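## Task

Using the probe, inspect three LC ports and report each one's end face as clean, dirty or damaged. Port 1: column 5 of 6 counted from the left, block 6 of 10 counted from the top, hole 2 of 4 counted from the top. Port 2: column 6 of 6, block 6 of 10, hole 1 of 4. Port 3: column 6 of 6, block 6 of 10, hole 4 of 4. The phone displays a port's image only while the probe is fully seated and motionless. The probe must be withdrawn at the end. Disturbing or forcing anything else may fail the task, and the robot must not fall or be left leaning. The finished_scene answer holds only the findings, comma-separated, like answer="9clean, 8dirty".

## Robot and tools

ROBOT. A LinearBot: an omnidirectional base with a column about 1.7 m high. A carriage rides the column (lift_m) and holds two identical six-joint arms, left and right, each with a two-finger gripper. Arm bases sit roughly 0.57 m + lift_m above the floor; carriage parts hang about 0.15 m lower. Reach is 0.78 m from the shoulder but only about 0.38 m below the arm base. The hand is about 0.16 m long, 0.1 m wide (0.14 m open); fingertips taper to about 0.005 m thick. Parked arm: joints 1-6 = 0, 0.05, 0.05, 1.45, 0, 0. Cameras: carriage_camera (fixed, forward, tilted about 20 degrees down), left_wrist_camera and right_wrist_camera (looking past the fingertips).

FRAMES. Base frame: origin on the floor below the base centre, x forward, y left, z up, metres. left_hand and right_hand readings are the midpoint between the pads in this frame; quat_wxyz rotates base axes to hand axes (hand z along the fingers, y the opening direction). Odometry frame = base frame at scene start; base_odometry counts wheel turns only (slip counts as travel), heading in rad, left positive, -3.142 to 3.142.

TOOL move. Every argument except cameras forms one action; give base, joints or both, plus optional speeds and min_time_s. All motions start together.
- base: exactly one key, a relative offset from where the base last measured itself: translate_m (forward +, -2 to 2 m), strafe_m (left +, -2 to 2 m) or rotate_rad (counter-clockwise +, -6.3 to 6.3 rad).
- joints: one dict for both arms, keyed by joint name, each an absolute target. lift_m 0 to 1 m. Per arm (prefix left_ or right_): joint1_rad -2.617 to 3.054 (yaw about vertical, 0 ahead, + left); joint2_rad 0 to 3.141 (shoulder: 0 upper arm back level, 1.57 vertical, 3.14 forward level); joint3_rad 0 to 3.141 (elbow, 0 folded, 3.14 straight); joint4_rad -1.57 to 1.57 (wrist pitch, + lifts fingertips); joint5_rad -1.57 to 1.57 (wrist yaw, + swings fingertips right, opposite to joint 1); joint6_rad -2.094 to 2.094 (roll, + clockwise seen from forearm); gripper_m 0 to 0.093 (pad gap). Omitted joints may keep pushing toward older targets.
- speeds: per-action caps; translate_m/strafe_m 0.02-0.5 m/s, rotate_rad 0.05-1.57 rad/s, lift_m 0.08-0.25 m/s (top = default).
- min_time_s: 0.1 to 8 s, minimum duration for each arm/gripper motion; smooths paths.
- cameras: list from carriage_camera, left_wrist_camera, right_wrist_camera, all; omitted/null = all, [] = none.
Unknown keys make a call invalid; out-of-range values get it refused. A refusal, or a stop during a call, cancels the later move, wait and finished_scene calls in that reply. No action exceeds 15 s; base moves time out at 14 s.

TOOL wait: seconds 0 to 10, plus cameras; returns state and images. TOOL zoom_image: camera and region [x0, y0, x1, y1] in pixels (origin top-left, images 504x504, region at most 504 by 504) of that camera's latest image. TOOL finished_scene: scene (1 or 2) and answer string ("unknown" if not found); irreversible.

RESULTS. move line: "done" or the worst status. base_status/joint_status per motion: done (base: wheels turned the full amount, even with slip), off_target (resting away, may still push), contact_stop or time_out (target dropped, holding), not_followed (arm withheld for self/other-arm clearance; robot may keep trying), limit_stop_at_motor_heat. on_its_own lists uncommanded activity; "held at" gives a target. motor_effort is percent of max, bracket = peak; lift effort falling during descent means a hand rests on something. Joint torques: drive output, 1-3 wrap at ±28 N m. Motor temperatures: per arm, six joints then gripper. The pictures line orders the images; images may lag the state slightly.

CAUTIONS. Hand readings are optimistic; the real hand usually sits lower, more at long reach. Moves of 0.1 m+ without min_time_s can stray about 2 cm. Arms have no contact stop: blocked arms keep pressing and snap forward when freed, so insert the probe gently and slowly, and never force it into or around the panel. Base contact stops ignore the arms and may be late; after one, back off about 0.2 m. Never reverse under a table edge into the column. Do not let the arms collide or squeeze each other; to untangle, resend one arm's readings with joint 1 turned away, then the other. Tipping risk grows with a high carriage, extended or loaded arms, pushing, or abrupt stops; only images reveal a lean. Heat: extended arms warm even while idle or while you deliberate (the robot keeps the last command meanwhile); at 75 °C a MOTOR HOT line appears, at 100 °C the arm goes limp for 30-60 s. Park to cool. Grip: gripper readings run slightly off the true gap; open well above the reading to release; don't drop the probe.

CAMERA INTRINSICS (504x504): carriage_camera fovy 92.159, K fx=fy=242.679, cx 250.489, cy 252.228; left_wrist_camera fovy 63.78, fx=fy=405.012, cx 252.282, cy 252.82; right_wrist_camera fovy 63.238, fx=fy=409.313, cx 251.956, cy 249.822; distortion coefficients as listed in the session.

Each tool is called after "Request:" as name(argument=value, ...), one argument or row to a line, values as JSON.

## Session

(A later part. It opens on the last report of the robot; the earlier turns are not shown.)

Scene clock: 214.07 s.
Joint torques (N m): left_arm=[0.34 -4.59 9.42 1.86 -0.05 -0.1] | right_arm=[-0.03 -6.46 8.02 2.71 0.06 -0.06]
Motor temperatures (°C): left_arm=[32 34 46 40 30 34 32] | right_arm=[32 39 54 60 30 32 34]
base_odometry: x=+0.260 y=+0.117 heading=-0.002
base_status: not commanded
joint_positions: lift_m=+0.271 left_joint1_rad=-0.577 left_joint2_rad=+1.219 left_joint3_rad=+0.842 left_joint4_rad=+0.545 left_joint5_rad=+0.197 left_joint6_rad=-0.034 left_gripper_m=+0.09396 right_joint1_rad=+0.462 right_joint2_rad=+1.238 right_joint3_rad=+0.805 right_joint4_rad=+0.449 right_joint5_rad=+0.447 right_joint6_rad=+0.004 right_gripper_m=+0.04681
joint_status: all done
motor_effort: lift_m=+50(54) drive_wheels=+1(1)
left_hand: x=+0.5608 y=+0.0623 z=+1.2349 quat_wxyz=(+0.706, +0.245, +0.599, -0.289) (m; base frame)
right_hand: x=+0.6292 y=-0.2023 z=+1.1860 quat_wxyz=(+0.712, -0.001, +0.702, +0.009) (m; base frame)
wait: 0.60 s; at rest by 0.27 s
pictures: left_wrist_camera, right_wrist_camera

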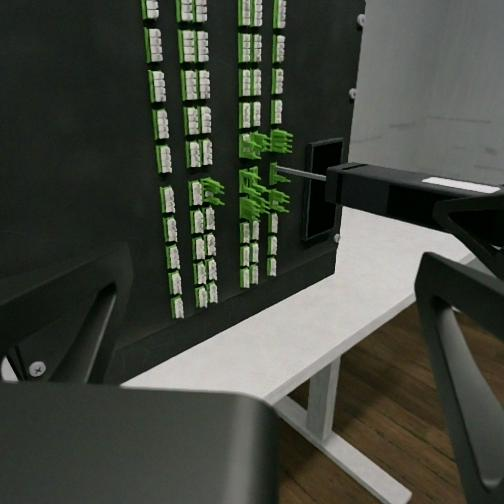

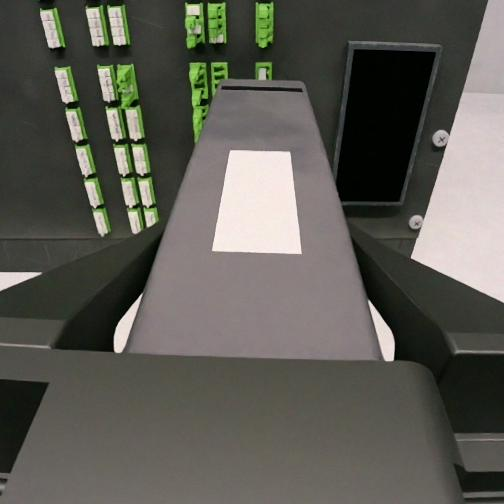

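Request:
move(
  base={"translate_m": 0.002},
  speeds={"translate_m": 0.02},
  cameras=[],
)

Request:
wait(
  seconds=0.6,
  cameras=["right_wrist_camera", "left_wrist_camera"],
)

Request:
zoom_image(
  camera="right_wrist_camera",
  region=[250, 56, 280, 86],
)

Request:
zoom_image(
  camera="left_wrist_camera",
  region=[266, 156, 290, 180],
)

Scene clock: 218.03 s.
Joint torques (N m): left_arm=[0.32 -4.57 9.4 1.85 -0.06 -0.11] | right_arm=[-0.14 -6.53 8.09 2.65 0.07 -0.05]
Motor temperatures (°C): left_arm=[32 34 47 40 30 34 32] | right_arm=[32 39 54 60 30 32 34]
move: done
base_odometry: x=+0.262 y=+0.117 heading=-0.001
base_status: done
joint_positions: lift_m=+0.271 left_joint1_rad=-0.577 left_joint2_rad=+1.219 left_joint3_rad=+0.842 left_joint4_rad=+0.545 left_joint5_rad=+0.197 left_joint6_rad=-0.034 left_gripper_m=+0.09396 right_joint1_rad=+0.462 right_joint2_rad=+1.238 right_joint3_rad=+0.805 right_joint4_rad=+0.450 right_joint5_rad=+0.442 right_joint6_rad=+0.004 right_gripper_m=+0.04681
joint_status: not commanded
motor_effort: lift_m=+49(50) drive_wheels=-3(5)
left_hand: x=+0.5608 y=+0.0623 z=+1.2349 quat_wxyz=(+0.706, +0.245, +0.599, -0.289) (m; base frame)
right_hand: x=+0.6292 y=-0.2015 z=+1.1863 quat_wxyz=(+0.712, -0.003, +0.702, +0.011) (m; base frame)
pictures: none
No camera images: "cameras" was empty.

Scene clock: 218.63 s.
Joint torques (N m): left_arm=[0.29 -4.63 9.43 1.84 -0.08 -0.11] | right_arm=[-0.05 -6.54 8.09 2.69 0.09 -0.04]
Motor temperatures (°C): left_arm=[32 34 47 40 30 34 32] | right_arm=[32 39 54 60 30 32 34]
base_odometry: x=+0.262 y=+0.117 heading=-0.001
base_status: done
joint_positions: lift_m=+0.271 left_joint1_rad=-0.577 left_joint2_rad=+1.219 left_joint3_rad=+0.842 left_joint4_rad=+0.545 left_joint5_rad=+0.197 left_joint6_rad=-0.034 left_gripper_m=+0.09396 right_joint1_rad=+0.462 right_joint2_rad=+1.238 right_joint3_rad=+0.805 right_joint4_rad=+0.450 right_joint5_rad=+0.442 right_joint6_rad=+0.004 right_gripper_m=+0.04681
joint_status: not commanded
motor_effort: lift_m=+49(50) drive_wheels=-3(5)
left_hand: x=+0.5608 y=+0.0623 z=+1.2349 quat_wxyz=(+0.706, +0.245, +0.599, -0.289) (m; base frame)
right_hand: x=+0.6292 y=-0.2015 z=+1.1863 quat_wxyz=(+0.712, -0.003, +0.702, +0.011) (m; base frame)
wait: 0.60 s; at rest by 0.27 s
pictures: left_wrist_camera, right_wrist_camera

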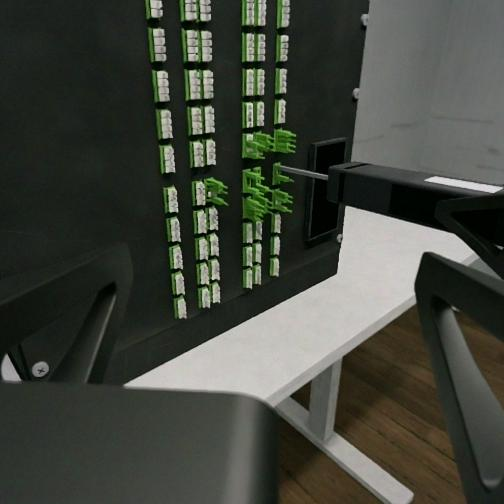

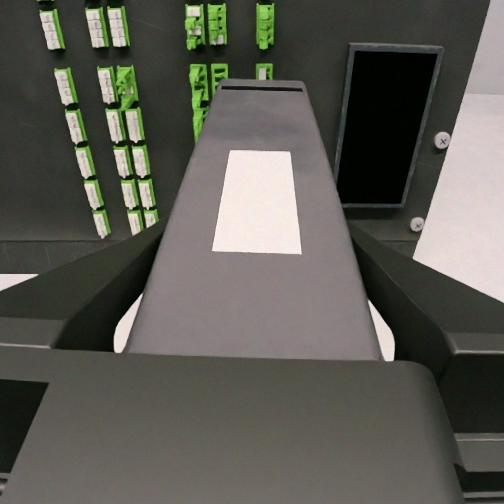

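Scaled by 16.800.

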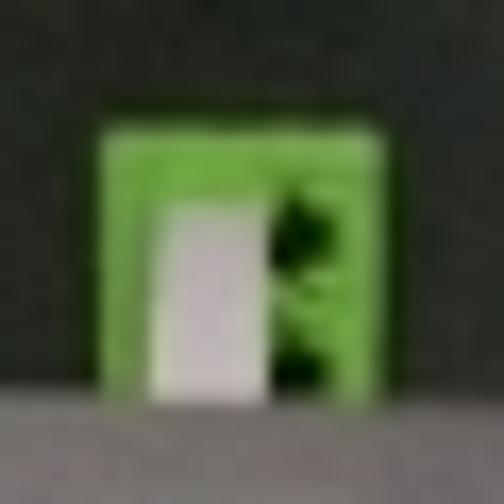

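Scaled by 21.000.

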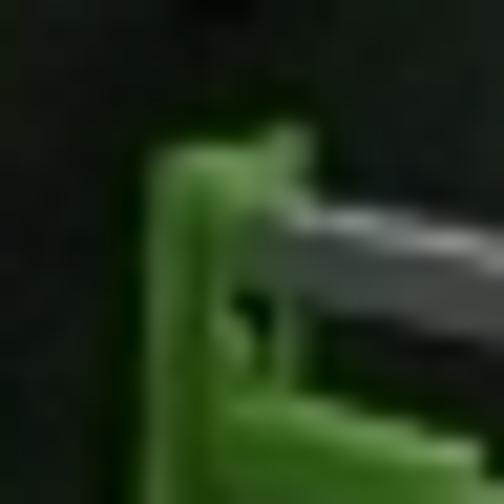

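Request:
move(
  joints={"lift_m": 0.2707, "right_joint5_rad": 0.444},
  speeds={"lift_m": 0.08},
  cameras=[],
)

Request:
move(
  base={"translate_m": 0.002},
  speeds={"translate_m": 0.02},
  cameras=[],
)

Request:
wait(
  seconds=0.6,
  cameras=["right_wrist_camera", "left_wrist_camera"],
)

Request:
zoom_image(
  camera="right_wrist_camera",
  region=[250, 56, 280, 86],
)

Request:
zoom_image(
  camera="left_wrist_camera",
  region=[266, 156, 290, 180],
)

Scene clock: 221.40 s.
Joint torques (N m): left_arm=[0.34 -4.63 9.44 1.86 -0.06 -0.09] | right_arm=[-0.17 -6.67 8.39 2.69 0.23 -0.02]
Motor temperatures (°C): left_arm=[32 34 47 40 30 34 32] | right_arm=[32 39 54 61 30 32 34]
move: done
base_odometry: x=+0.262 y=+0.117 heading=-0.001
base_status: not commanded
joint_positions: lift_m=+0.271 left_joint1_rad=-0.577 left_joint2_rad=+1.219 left_joint3_rad=+0.842 left_joint4_rad=+0.545 left_joint5_rad=+0.197 left_joint6_rad=-0.034 left_gripper_m=+0.09396 right_joint1_rad=+0.462 right_joint2_rad=+1.238 right_joint3_rad=+0.805 right_joint4_rad=+0.450 right_joint5_rad=+0.442 right_joint6_rad=+0.004 right_gripper_m=+0.04681
joint_status: all done
motor_effort: lift_m=+39(39) drive_wheels=+0(0)
left_hand: x=+0.5608 y=+0.0623 z=+1.2346 quat_wxyz=(+0.706, +0.245, +0.599, -0.289) (m; base frame)
right_hand: x=+0.6292 y=-0.2015 z=+1.1860 quat_wxyz=(+0.712, -0.003, +0.702, +0.011) (m; base frame)
pictures: none
No camera images: "cameras" was empty.

Scene clock: 222.00 s.
Joint torques (N m): left_arm=[0.38 -4.59 9.37 1.85 -0.05 -0.12] | right_arm=[-0.1 -6.63 8.1 2.69 0.19 -0.04]
Motor temperatures (°C): left_arm=[32 34 47 40 30 34 32] | right_arm=[32 39 54 61 30 32 34]
move: done
base_odometry: x=+0.264 y=+0.117 heading=-0.001
base_status: done
joint_positions: lift_m=+0.271 left_joint1_rad=-0.577 left_joint2_rad=+1.219 left_joint3_rad=+0.842 left_joint4_rad=+0.544 left_joint5_rad=+0.197 left_joint6_rad=-0.034 left_gripper_m=+0.09396 right_joint1_rad=+0.461 right_joint2_rad=+1.238 right_joint3_rad=+0.805 right_joint4_rad=+0.450 right_joint5_rad=+0.443 right_joint6_rad=+0.004 right_gripper_m=+0.04681
joint_status: not commanded
motor_effort: lift_m=+39(39) drive_wheels=-2(5)
left_hand: x=+0.5608 y=+0.0623 z=+1.2345 quat_wxyz=(+0.706, +0.245, +0.599, -0.289) (m; base frame)
right_hand: x=+0.6294 y=-0.2018 z=+1.1857 quat_wxyz=(+0.712, -0.003, +0.702, +0.011) (m; base frame)
pictures: none
No camera images: "cameras" was empty.

Scene clock: 222.60 s.
Joint torques (N m): left_arm=[0.29 -4.62 9.39 1.88 -0.07 -0.1] | right_arm=[-0.13 -6.63 8.18 2.69 0.2 -0.05]
Motor temperatures (°C): left_arm=[32 34 47 40 30 34 32] | right_arm=[32 39 54 61 30 32 34]
base_odometry: x=+0.264 y=+0.117 heading=-0.001
base_status: done
joint_positions: lift_m=+0.271 left_joint1_rad=-0.577 left_joint2_rad=+1.219 left_joint3_rad=+0.842 left_joint4_rad=+0.544 left_joint5_rad=+0.197 left_joint6_rad=-0.034 left_gripper_m=+0.09396 right_joint1_rad=+0.461 right_joint2_rad=+1.238 right_joint3_rad=+0.805 right_joint4_rad=+0.450 right_joint5_rad=+0.443 right_joint6_rad=+0.004 right_gripper_m=+0.04681
joint_status: not commanded
motor_effort: lift_m=+39(39) drive_wheels=-2(5)
left_hand: x=+0.5608 y=+0.0623 z=+1.2345 quat_wxyz=(+0.706, +0.245, +0.599, -0.289) (m; base frame)
right_hand: x=+0.6294 y=-0.2018 z=+1.1857 quat_wxyz=(+0.712, -0.003, +0.702, +0.011) (m; base frame)
wait: 0.60 s; at rest by 0.27 s
pictures: left_wrist_camera, right_wrist_camera

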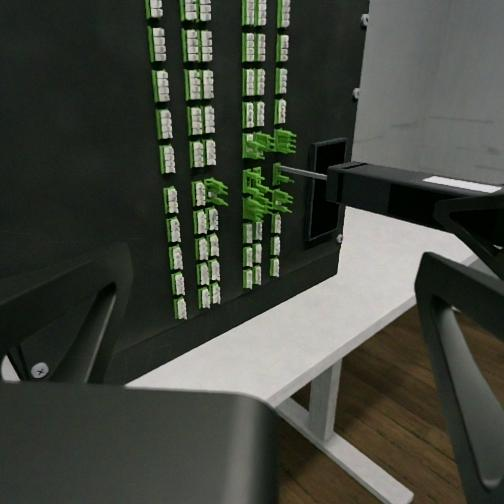

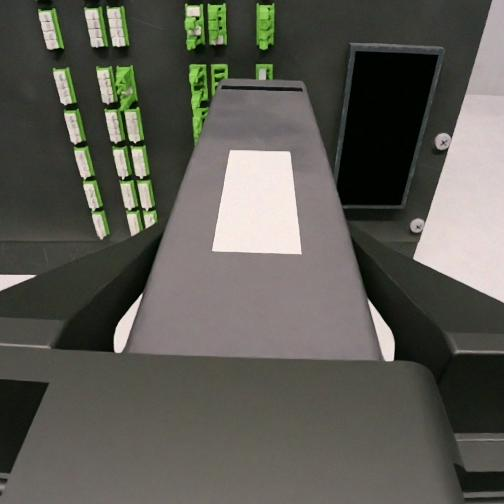

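Scaled by 16.800.

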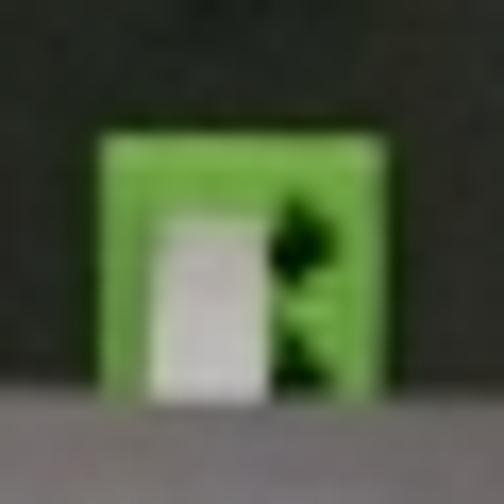

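Scaled by 21.000.

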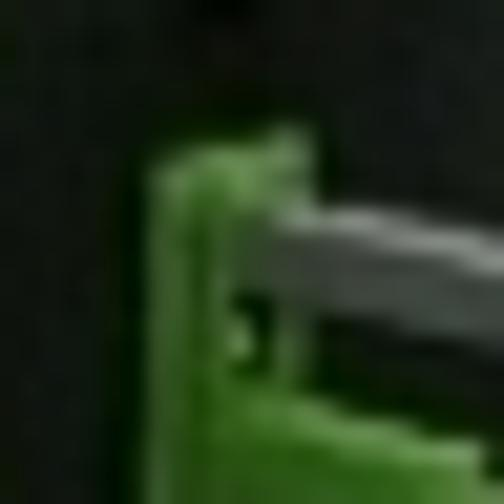

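Request:
move(
  base={"translate_m": 0.003},
  speeds={"translate_m": 0.02},
  cameras=[],
)

Request:
wait(
  seconds=0.6,
  cameras=["right_wrist_camera", "left_wrist_camera"],
)

Request:
zoom_image(
  camera="right_wrist_camera",
  region=[250, 56, 280, 86],
)

Request:
zoom_image(
  camera="left_wrist_camera",
  region=[266, 156, 290, 180],
)

Scene clock: 225.03 s.
Joint torques (N m): left_arm=[0.31 -4.62 9.36 1.86 -0.05 -0.11] | right_arm=[-0.13 -6.11 8.14 2.69 0.09 -0.04]
Motor temperatures (°C): left_arm=[32 34 47 40 30 34 32] | right_arm=[32 39 54 61 30 32 34]
move: done
base_odometry: x=+0.267 y=+0.117 heading=-0.001
base_status: done
joint_positions: lift_m=+0.271 left_joint1_rad=-0.577 left_joint2_rad=+1.219 left_joint3_rad=+0.842 left_joint4_rad=+0.544 left_joint5_rad=+0.197 left_joint6_rad=-0.034 left_gripper_m=+0.09396 right_joint1_rad=+0.464 right_joint2_rad=+1.234 right_joint3_rad=+0.805 right_joint4_rad=+0.447 right_joint5_rad=+0.453 right_joint6_rad=+0.004 right_gripper_m=+0.04681
joint_status: not commanded
motor_effort: lift_m=+39(39) drive_wheels=-2(5)
left_hand: x=+0.5608 y=+0.0623 z=+1.2345 quat_wxyz=(+0.706, +0.245, +0.599, -0.289) (m; base frame)
right_hand: x=+0.6283 y=-0.2031 z=+1.1867 quat_wxyz=(+0.713, +0.000, +0.701, +0.008) (m; base frame)
pictures: none
No camera images: "cameras" was empty.

Scene clock: 225.63 s.
Joint torques (N m): left_arm=[0.35 -4.57 9.37 1.84 -0.07 -0.1] | right_arm=[-0.34 -6.06 8.16 2.7 0.09 -0.06]
Motor temperatures (°C): left_arm=[32 34 47 40 30 34 32] | right_arm=[32 39 54 61 30 32 34]
base_odometry: x=+0.267 y=+0.117 heading=-0.001
base_status: done
joint_positions: lift_m=+0.271 left_joint1_rad=-0.577 left_joint2_rad=+1.219 left_joint3_rad=+0.842 left_joint4_rad=+0.544 left_joint5_rad=+0.197 left_joint6_rad=-0.034 left_gripper_m=+0.09396 right_joint1_rad=+0.464 right_joint2_rad=+1.234 right_joint3_rad=+0.805 right_joint4_rad=+0.447 right_joint5_rad=+0.453 right_joint6_rad=+0.004 right_gripper_m=+0.04681
joint_status: not commanded
motor_effort: lift_m=+39(39) drive_wheels=-2(5)
left_hand: x=+0.5608 y=+0.0623 z=+1.2345 quat_wxyz=(+0.706, +0.245, +0.599, -0.289) (m; base frame)
right_hand: x=+0.6283 y=-0.2031 z=+1.1867 quat_wxyz=(+0.713, +0.000, +0.701, +0.008) (m; base frame)
wait: 0.60 s; at rest by 0.27 s
pictures: left_wrist_camera, right_wrist_camera

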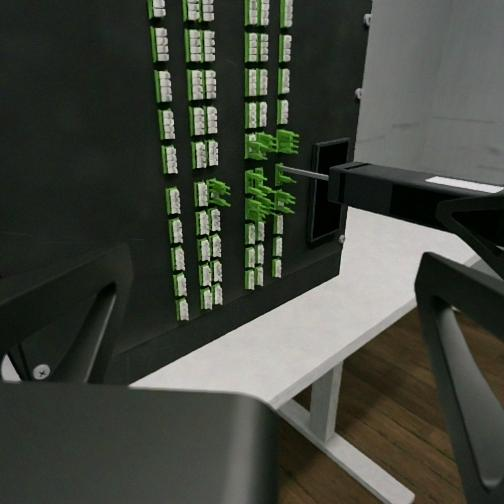

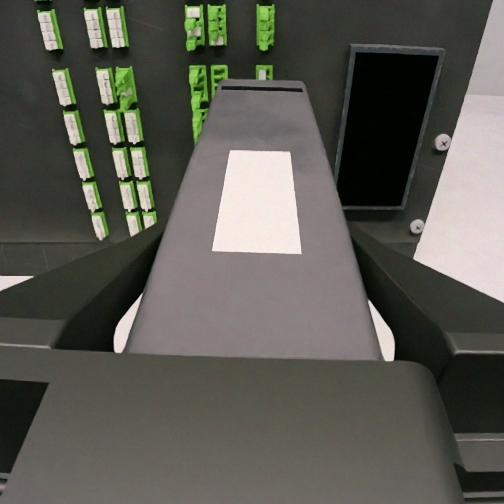

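Scaled by 16.800.

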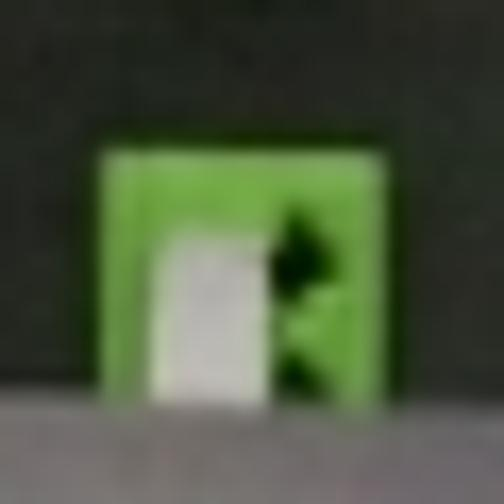

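Scaled by 21.000.

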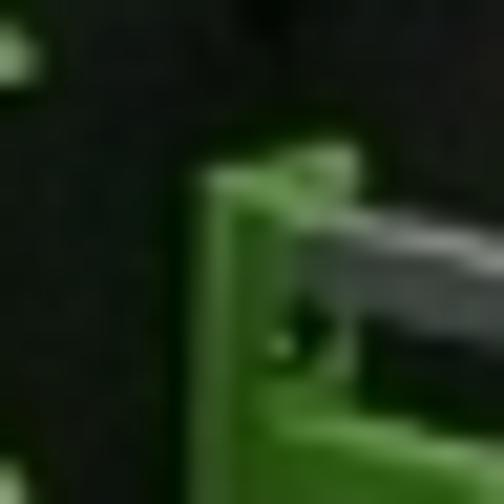

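Request:
move(
  base={"translate_m": 0.003},
  joints={"right_joint4_rad": 0.495},
  speeds={"translate_m": 0.02},
  cameras=[],
)

Request:
wait(
  seconds=0.6,
)

Request:
zoom_image(
  camera="right_wrist_camera",
  region=[250, 56, 280, 86],
)

Request:
zoom_image(
  camera="left_wrist_camera",
  region=[266, 150, 296, 180],
)

Scene clock: 230.00 s.
Joint torques (N m): left_arm=[0.27 -4.52 9.44 1.86 -0.06 -0.08] | right_arm=[-0.44 -4.94 8.14 2.81 0.06 -0.04]
Motor temperatures (°C): left_arm=[32 34 47 41 30 34 32] | right_arm=[32 39 55 61 30 32 34]
move: off_target
base_odometry: x=+0.270 y=+0.117 heading=-0.001
base_status: done
joint_positions: lift_m=+0.271 left_joint1_rad=-0.577 left_joint2_rad=+1.219 left_joint3_rad=+0.842 left_joint4_rad=+0.545 left_joint5_rad=+0.197 left_joint6_rad=-0.034 left_gripper_m=+0.09396 right_joint1_rad=+0.467 right_joint2_rad=+1.223 right_joint3_rad=+0.805 right_joint4_rad=+0.431 right_joint5_rad=+0.455 right_joint6_rad=+0.004 right_gripper_m=+0.04681
joint_status: right_joint4_rad off_target (ended at +0.430, target +0.495)
motor_effort: lift_m=+39(39) drive_wheels=+0(5)
left_hand: x=+0.5608 y=+0.0623 z=+1.2346 quat_wxyz=(+0.706, +0.245, +0.599, -0.289) (m; base frame)
right_hand: x=+0.6260 y=-0.2030 z=+1.1872 quat_wxyz=(+0.711, -0.001, +0.703, +0.007) (m; base frame)
pictures: none
No camera images: "cameras" was empty.

Scene clock: 230.60 s.
Joint torques (N m): left_arm=[0.43 -4.48 9.31 1.88 -0.07 -0.08] | right_arm=[-0.47 -4.9 8.16 2.78 0.06 -0.03]
Motor temperatures (°C): left_arm=[32 34 47 41 30 34 32] | right_arm=[32 39 55 61 30 32 34]
base_odometry: x=+0.270 y=+0.117 heading=-0.001
base_status: done
joint_positions: lift_m=+0.271 left_joint1_rad=-0.577 left_joint2_rad=+1.219 left_joint3_rad=+0.842 left_joint4_rad=+0.545 left_joint5_rad=+0.197 left_joint6_rad=-0.034 left_gripper_m=+0.09396 right_joint1_rad=+0.467 right_joint2_rad=+1.223 right_joint3_rad=+0.805 right_joint4_rad=+0.431 right_joint5_rad=+0.455 right_joint6_rad=+0.004 right_gripper_m=+0.04681
joint_status: right_joint4_rad off_target (ended at +0.430, target +0.495)
motor_effort: lift_m=+39(39) drive_wheels=+0(5)
left_hand: x=+0.5608 y=+0.0623 z=+1.2346 quat_wxyz=(+0.706, +0.245, +0.599, -0.289) (m; base frame)
right_hand: x=+0.6260 y=-0.2030 z=+1.1872 quat_wxyz=(+0.711, -0.001, +0.703, +0.007) (m; base frame)
wait: 0.60 s; at rest by 0.27 s
pictures: carriage_camera, left_wrist_camera, right_wrist_camera

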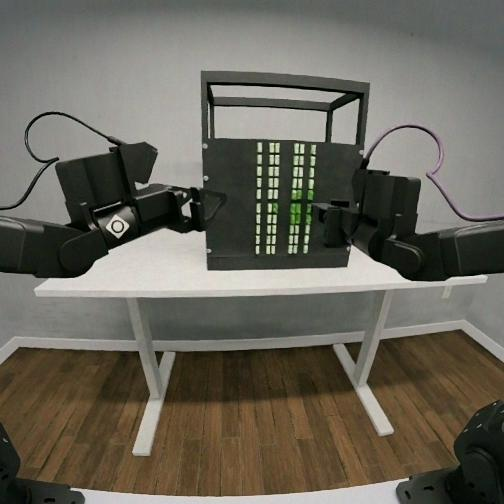

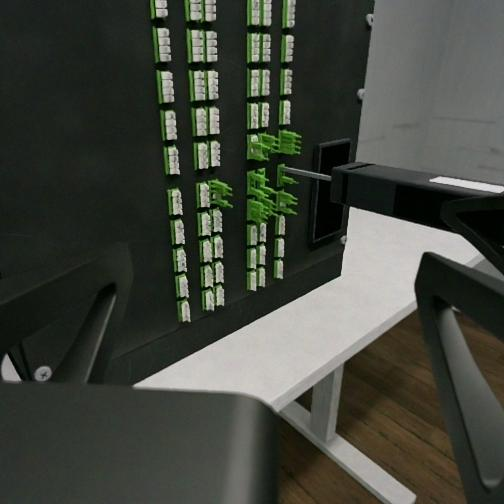

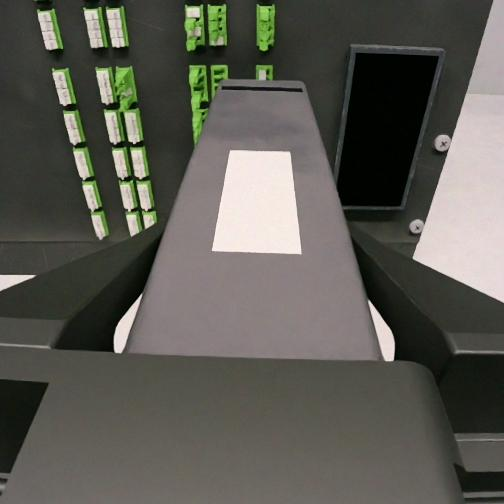

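Scaled by 16.800.

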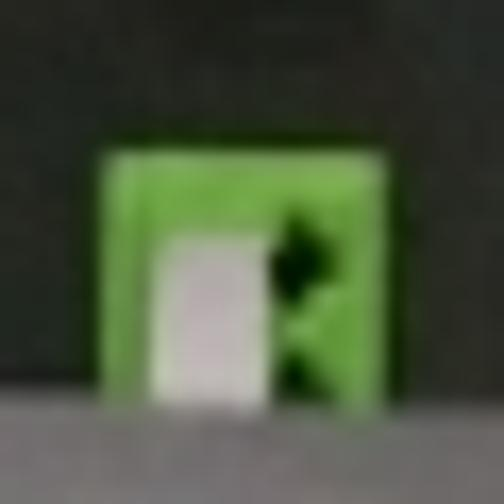

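Scaled by 16.800.

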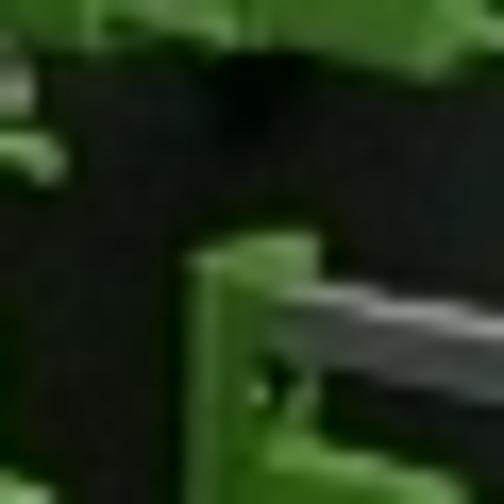

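Request:
move(
  base={"translate_m": 0.003},
  joints={"right_joint5_rad": 0.452},
  speeds={"translate_m": 0.02},
  cameras=[],
)

Request:
wait(
  seconds=0.6,
)

Request:
zoom_image(
  camera="right_wrist_camera",
  region=[250, 56, 280, 86],
)

Request:
zoom_image(
  camera="left_wrist_camera",
  region=[266, 140, 356, 230],
)

Scene clock: 235.37 s.
Joint torques (N m): left_arm=[0.29 -4.51 9.29 1.87 -0.07 -0.1] | right_arm=[-0.73 -3.6 8.14 2.88 0.14 -0.03]
Motor temperatures (°C): left_arm=[32 34 47 41 30 34 32] | right_arm=[32 39 55 62 30 32 34]
move: done
base_odometry: x=+0.273 y=+0.117 heading=-0.001
base_status: done
joint_positions: lift_m=+0.271 left_joint1_rad=-0.577 left_joint2_rad=+1.219 left_joint3_rad=+0.842 left_joint4_rad=+0.545 left_joint5_rad=+0.197 left_joint6_rad=-0.034 left_gripper_m=+0.09396 right_joint1_rad=+0.472 right_joint2_rad=+1.213 right_joint3_rad=+0.803 right_joint4_rad=+0.420 right_joint5_rad=+0.461 right_joint6_rad=+0.004 right_gripper_m=+0.04681
joint_status: all done
motor_effort: lift_m=+39(39) drive_wheels=+1(6)
left_hand: x=+0.5608 y=+0.0623 z=+1.2346 quat_wxyz=(+0.706, +0.245, +0.599, -0.289) (m; base frame)
right_hand: x=+0.6236 y=-0.2030 z=+1.1874 quat_wxyz=(+0.710, -0.001, +0.704, +0.007) (m; base frame)
pictures: none
No camera images: "cameras" was empty.

Scene clock: 235.97 s.
Joint torques (N m): left_arm=[0.35 -4.57 9.43 1.88 -0.06 -0.1] | right_arm=[-0.84 -3.86 8.38 2.88 0.09 -0.04]
Motor temperatures (°C): left_arm=[32 34 47 41 30 34 32] | right_arm=[32 39 55 62 30 32 34]
base_odometry: x=+0.273 y=+0.117 heading=-0.001
base_status: done
joint_positions: lift_m=+0.271 left_joint1_rad=-0.577 left_joint2_rad=+1.219 left_joint3_rad=+0.842 left_joint4_rad=+0.545 left_joint5_rad=+0.197 left_joint6_rad=-0.034 left_gripper_m=+0.09396 right_joint1_rad=+0.472 right_joint2_rad=+1.213 right_joint3_rad=+0.803 right_joint4_rad=+0.420 right_joint5_rad=+0.461 right_joint6_rad=+0.004 right_gripper_m=+0.04681
joint_status: all done
motor_effort: lift_m=+39(39) drive_wheels=+1(6)
left_hand: x=+0.5608 y=+0.0623 z=+1.2346 quat_wxyz=(+0.706, +0.245, +0.599, -0.289) (m; base frame)
right_hand: x=+0.6236 y=-0.2030 z=+1.1874 quat_wxyz=(+0.710, -0.001, +0.704, +0.007) (m; base frame)
wait: 0.60 s; at rest by 0.27 s
pictures: carriage_camera, left_wrist_camera, right_wrist_camera

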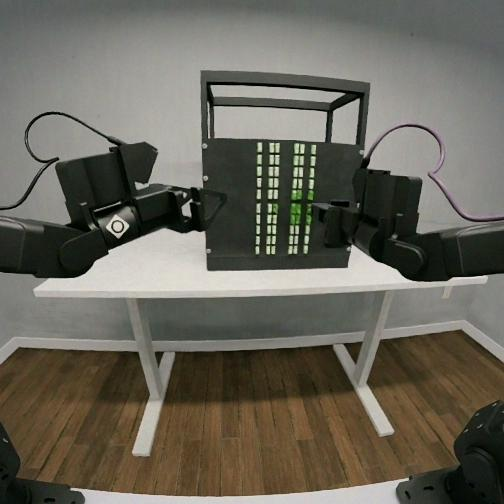

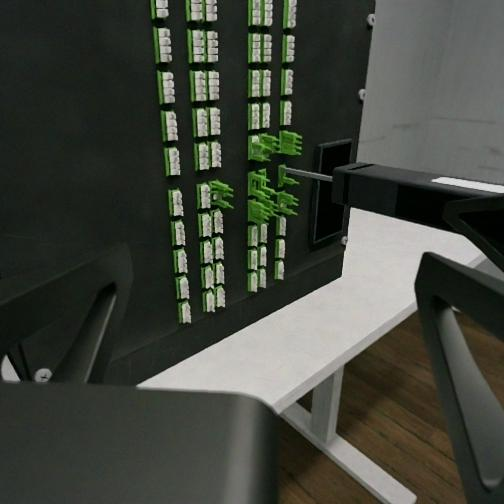

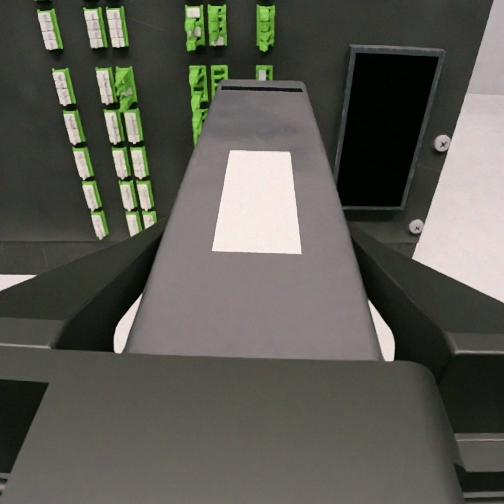

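Scaled by 16.800.

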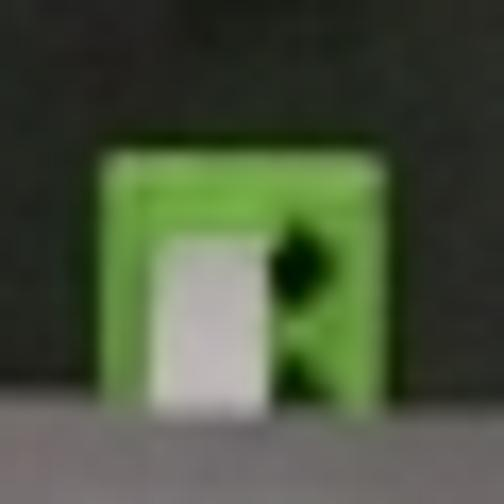

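Scaled by 5.600.

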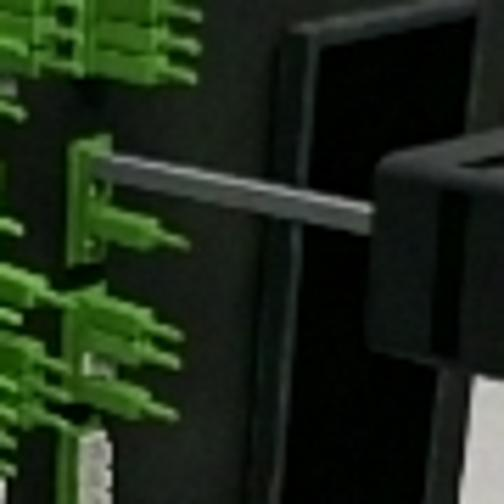

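Request:
move(
  base={"translate_m": -0.004},
  speeds={"translate_m": 0.02},
  cameras=[],
)

Request:
wait(
  seconds=0.6,
  cameras=["right_wrist_camera", "left_wrist_camera"],
)

Request:
zoom_image(
  camera="right_wrist_camera",
  region=[250, 56, 280, 86],
)

Request:
zoom_image(
  camera="left_wrist_camera",
  region=[266, 150, 296, 180],
)

Scene clock: 241.13 s.
Joint torques (N m): left_arm=[0.29 -4.51 9.35 1.88 -0.07 -0.09] | right_arm=[-0.75 -5.22 8.34 2.73 0.12 -0.04]
Motor temperatures (°C): left_arm=[32 34 47 41 30 34 32] | right_arm=[32 39 55 63 30 32 34]
move: done
base_odometry: x=+0.269 y=+0.117 heading=-0.002
base_status: done
joint_positions: lift_m=+0.271 left_joint1_rad=-0.577 left_joint2_rad=+1.219 left_joint3_rad=+0.842 left_joint4_rad=+0.545 left_joint5_rad=+0.197 left_joint6_rad=-0.034 left_gripper_m=+0.09396 right_joint1_rad=+0.469 right_joint2_rad=+1.229 right_joint3_rad=+0.803 right_joint4_rad=+0.439 right_joint5_rad=+0.458 right_joint6_rad=+0.004 right_gripper_m=+0.04681
joint_status: not commanded
motor_effort: lift_m=+39(39) drive_wheels=+0(6)
left_hand: x=+0.5608 y=+0.0623 z=+1.2346 quat_wxyz=(+0.706, +0.245, +0.599, -0.289) (m; base frame)
right_hand: x=+0.6267 y=-0.2024 z=+1.1858 quat_wxyz=(+0.711, +0.000, +0.703, +0.007) (m; base frame)
pictures: none
No camera images: "cameras" was empty.

Scene clock: 241.73 s.
Joint torques (N m): left_arm=[0.24 -4.55 9.39 1.88 -0.06 -0.1] | right_arm=[-0.72 -5.49 8.25 2.69 0.12 -0.04]
Motor temperatures (°C): left_arm=[32 34 47 41 30 34 32] | right_arm=[32 39 55 63 30 32 34]
base_odometry: x=+0.269 y=+0.117 heading=-0.002
base_status: done
joint_positions: lift_m=+0.271 left_joint1_rad=-0.577 left_joint2_rad=+1.219 left_joint3_rad=+0.842 left_joint4_rad=+0.545 left_joint5_rad=+0.197 left_joint6_rad=-0.034 left_gripper_m=+0.09396 right_joint1_rad=+0.469 right_joint2_rad=+1.229 right_joint3_rad=+0.803 right_joint4_rad=+0.439 right_joint5_rad=+0.458 right_joint6_rad=+0.004 right_gripper_m=+0.04681
joint_status: not commanded
motor_effort: lift_m=+39(39) drive_wheels=+0(6)
left_hand: x=+0.5608 y=+0.0623 z=+1.2346 quat_wxyz=(+0.706, +0.245, +0.599, -0.289) (m; base frame)
right_hand: x=+0.6267 y=-0.2024 z=+1.1858 quat_wxyz=(+0.711, +0.000, +0.703, +0.007) (m; base frame)
wait: 0.60 s; at rest by 0.27 s
pictures: left_wrist_camera, right_wrist_camera

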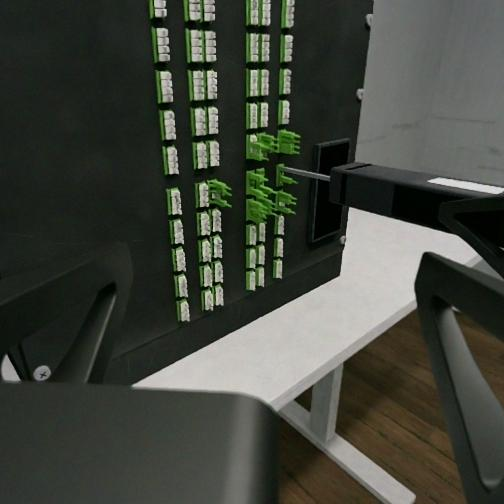

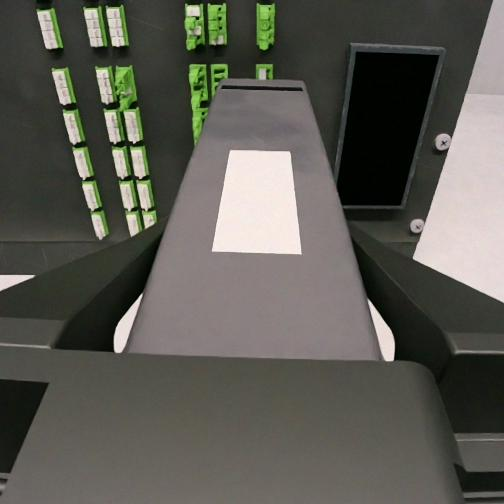

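Scaled by 16.800.

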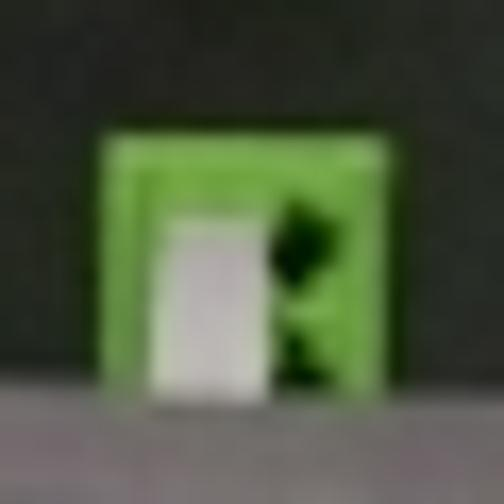

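Scaled by 16.800.

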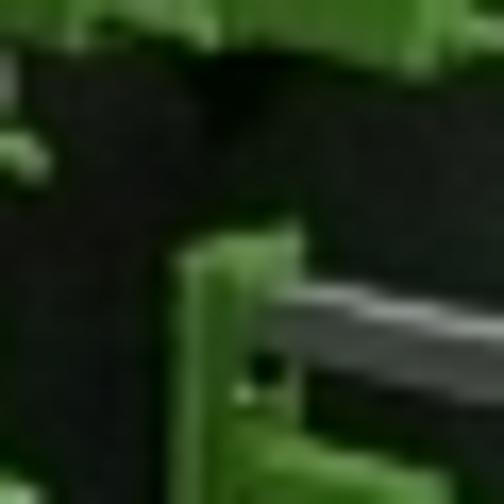

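Request:
move(
  joints={"right_joint4_rad": 0.483},
  base={"translate_m": 0.002},
  speeds={"translate_m": 0.02},
  cameras=[],
)

Request:
move(
  joints={"lift_m": 0.2695},
  speeds={"lift_m": 0.08},
  cameras=["right_wrist_camera"],
)

Request:
zoom_image(
  camera="right_wrist_camera",
  region=[250, 56, 280, 86],
)

Request:
move(
  joints={"lift_m": 0.2725},
  speeds={"lift_m": 0.08},
  cameras=["right_wrist_camera"],
)

Request:
zoom_image(
  camera="right_wrist_camera",
  region=[250, 56, 280, 86],
)

Scene clock: 249.07 s.
Joint torques (N m): left_arm=[0.32 -4.52 9.39 1.86 -0.05 -0.1] | right_arm=[-0.7 -4.83 8.43 2.65 0.15 -0.04]
Motor temperatures (°C): left_arm=[32 34 47 41 30 34 32] | right_arm=[32 39 56 64 30 32 34]
move: off_target
base_odometry: x=+0.271 y=+0.117 heading=-0.002
base_status: done
joint_positions: lift_m=+0.271 left_joint1_rad=-0.577 left_joint2_rad=+1.219 left_joint3_rad=+0.842 left_joint4_rad=+0.545 left_joint5_rad=+0.197 left_joint6_rad=-0.034 left_gripper_m=+0.09396 right_joint1_rad=+0.470 right_joint2_rad=+1.221 right_joint3_rad=+0.803 right_joint4_rad=+0.430 right_joint5_rad=+0.459 right_joint6_rad=+0.004 right_gripper_m=+0.04681
joint_status: right_joint4_rad off_target (ended at +0.430, target +0.483)
motor_effort: lift_m=+39(39) drive_wheels=+0(5)
left_hand: x=+0.5608 y=+0.0623 z=+1.2346 quat_wxyz=(+0.706, +0.245, +0.599, -0.289) (m; base frame)
right_hand: x=+0.6253 y=-0.2028 z=+1.1866 quat_wxyz=(+0.711, -0.001, +0.704, +0.007) (m; base frame)
pictures: none
No camera images: "cameras" was empty.

Scene clock: 249.40 s.
Joint torques (N m): left_arm=[0.34 -4.62 9.4 1.86 -0.06 -0.1] | right_arm=[-0.8 -4.78 8.32 2.64 0.14 -0.06]
Motor temperatures (°C): left_arm=[32 34 47 41 30 34 32] | right_arm=[32 39 56 64 30 32 34]
move: done
base_odometry: x=+0.271 y=+0.117 heading=-0.002
base_status: not commanded
joint_positions: lift_m=+0.270 left_joint1_rad=-0.577 left_joint2_rad=+1.219 left_joint3_rad=+0.842 left_joint4_rad=+0.545 left_joint5_rad=+0.197 left_joint6_rad=-0.034 left_gripper_m=+0.09396 right_joint1_rad=+0.470 right_joint2_rad=+1.221 right_joint3_rad=+0.803 right_joint4_rad=+0.430 right_joint5_rad=+0.459 right_joint6_rad=+0.004 right_gripper_m=+0.04681
joint_status: all done
motor_effort: lift_m=+36(38) drive_wheels=+0(0)
left_hand: x=+0.5608 y=+0.0623 z=+1.2337 quat_wxyz=(+0.706, +0.245, +0.598, -0.289) (m; base frame)
right_hand: x=+0.6253 y=-0.2028 z=+1.1857 quat_wxyz=(+0.711, -0.001, +0.703, +0.007) (m; base frame)
pictures: right_wrist_camera

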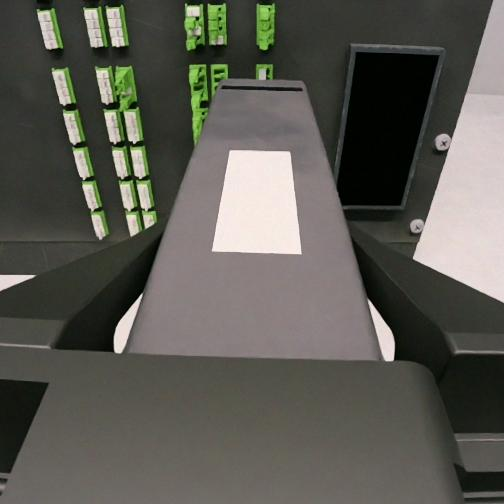

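Scaled by 16.800.

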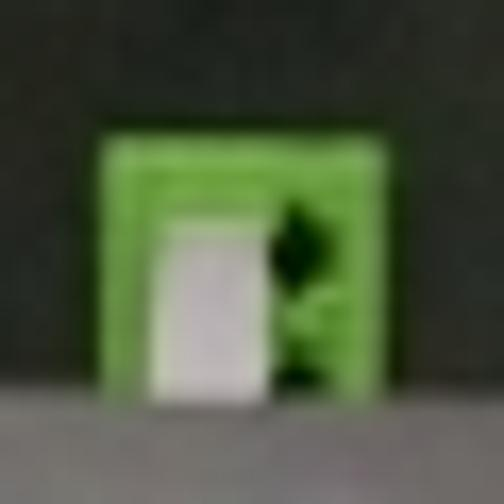

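Scene clock: 249.83 s.
Joint torques (N m): left_arm=[0.32 -4.63 9.42 1.81 -0.07 -0.11] | right_arm=[-0.7 -4.71 8.34 2.69 0.12 -0.04]
Motor temperatures (°C): left_arm=[32 34 47 41 30 34 32] | right_arm=[32 39 56 64 30 32 34]
move: done
base_odometry: x=+0.271 y=+0.117 heading=-0.002
base_status: not commanded
joint_positions: lift_m=+0.272 left_joint1_rad=-0.577 left_joint2_rad=+1.219 left_joint3_rad=+0.842 left_joint4_rad=+0.546 left_joint5_rad=+0.197 left_joint6_rad=-0.034 left_gripper_m=+0.09396 right_joint1_rad=+0.470 right_joint2_rad=+1.221 right_joint3_rad=+0.803 right_joint4_rad=+0.428 right_joint5_rad=+0.459 right_joint6_rad=+0.004 right_gripper_m=+0.04681
joint_status: all done
motor_effort: lift_m=+49(55) drive_wheels=+0(0)
left_hand: x=+0.5608 y=+0.0623 z=+1.2361 quat_wxyz=(+0.706, +0.245, +0.598, -0.289) (m; base frame)
right_hand: x=+0.6253 y=-0.2028 z=+1.1872 quat_wxyz=(+0.710, -0.001, +0.704, +0.007) (m; base frame)
pictures: right_wrist_camera

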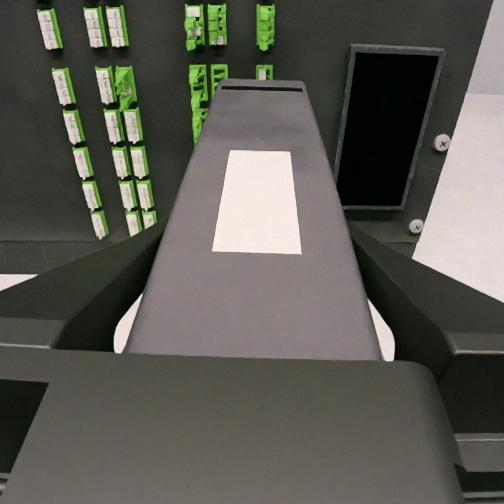

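Scaled by 16.800.

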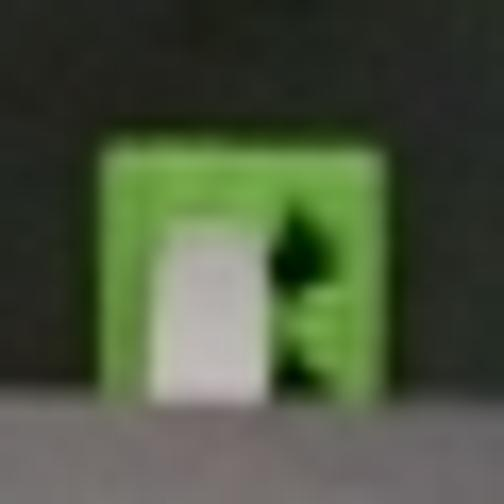

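Request:
wait(
  seconds=1,
)

Request:
zoom_image(
  camera="right_wrist_camera",
  region=[320, 30, 460, 220],
)

Request:
zoom_image(
  camera="left_wrist_camera",
  region=[266, 130, 366, 230],
)

Scene clock: 254.37 s.
Joint torques (N m): left_arm=[0.38 -4.53 9.31 1.85 -0.05 -0.1] | right_arm=[-0.72 -4.71 8.29 2.68 0.11 -0.05]
Motor temperatures (°C): left_arm=[32 34 47 41 30 34 32] | right_arm=[32 38 56 64 30 32 34]
base_odometry: x=+0.271 y=+0.117 heading=-0.002
base_status: not commanded
joint_positions: lift_m=+0.272 left_joint1_rad=-0.577 left_joint2_rad=+1.219 left_joint3_rad=+0.842 left_joint4_rad=+0.546 left_joint5_rad=+0.197 left_joint6_rad=-0.034 left_gripper_m=+0.09396 right_joint1_rad=+0.470 right_joint2_rad=+1.221 right_joint3_rad=+0.803 right_joint4_rad=+0.428 right_joint5_rad=+0.459 right_joint6_rad=+0.004 right_gripper_m=+0.04681
joint_status: all done
motor_effort: lift_m=+49(55) drive_wheels=+0(0)
left_hand: x=+0.5608 y=+0.0623 z=+1.2361 quat_wxyz=(+0.706, +0.245, +0.598, -0.289) (m; base frame)
right_hand: x=+0.6253 y=-0.2028 z=+1.1872 quat_wxyz=(+0.710, -0.001, +0.704, +0.007) (m; base frame)
wait: 1.00 s; at rest from the start
pictures: carriage_camera, left_wrist_camera, right_wrist_camera

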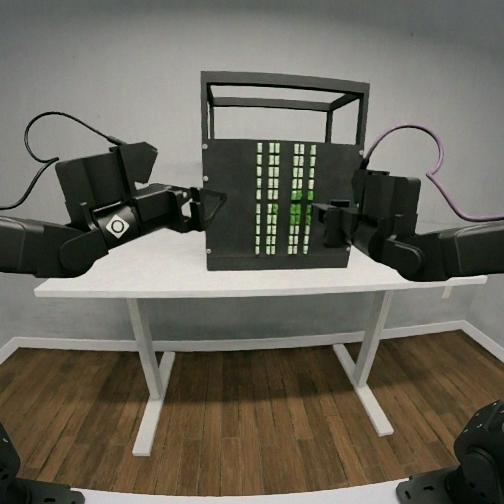

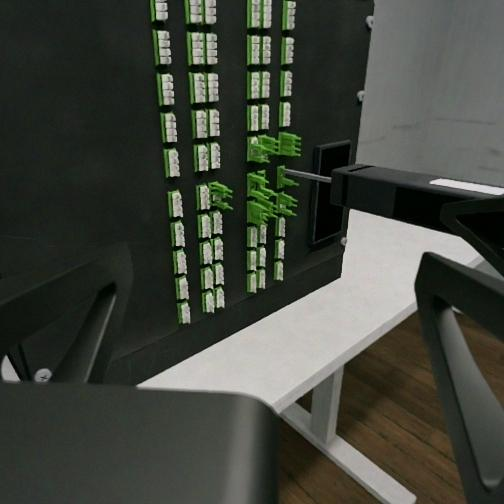

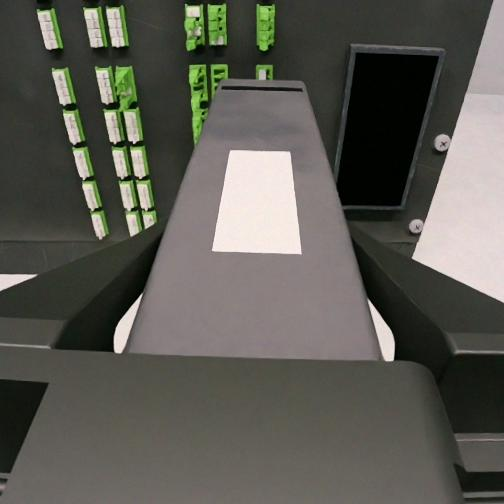

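Scaled by 2.653.

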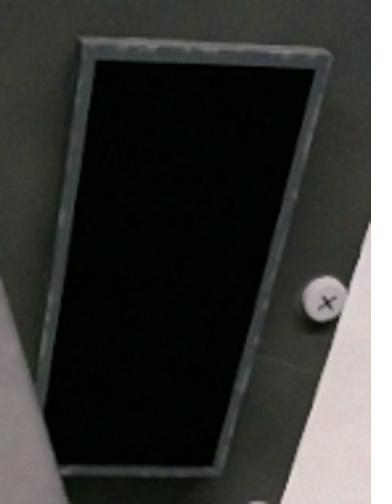

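Scaled by 5.040.

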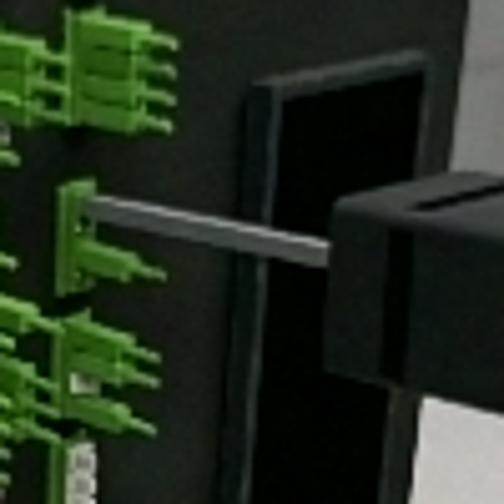

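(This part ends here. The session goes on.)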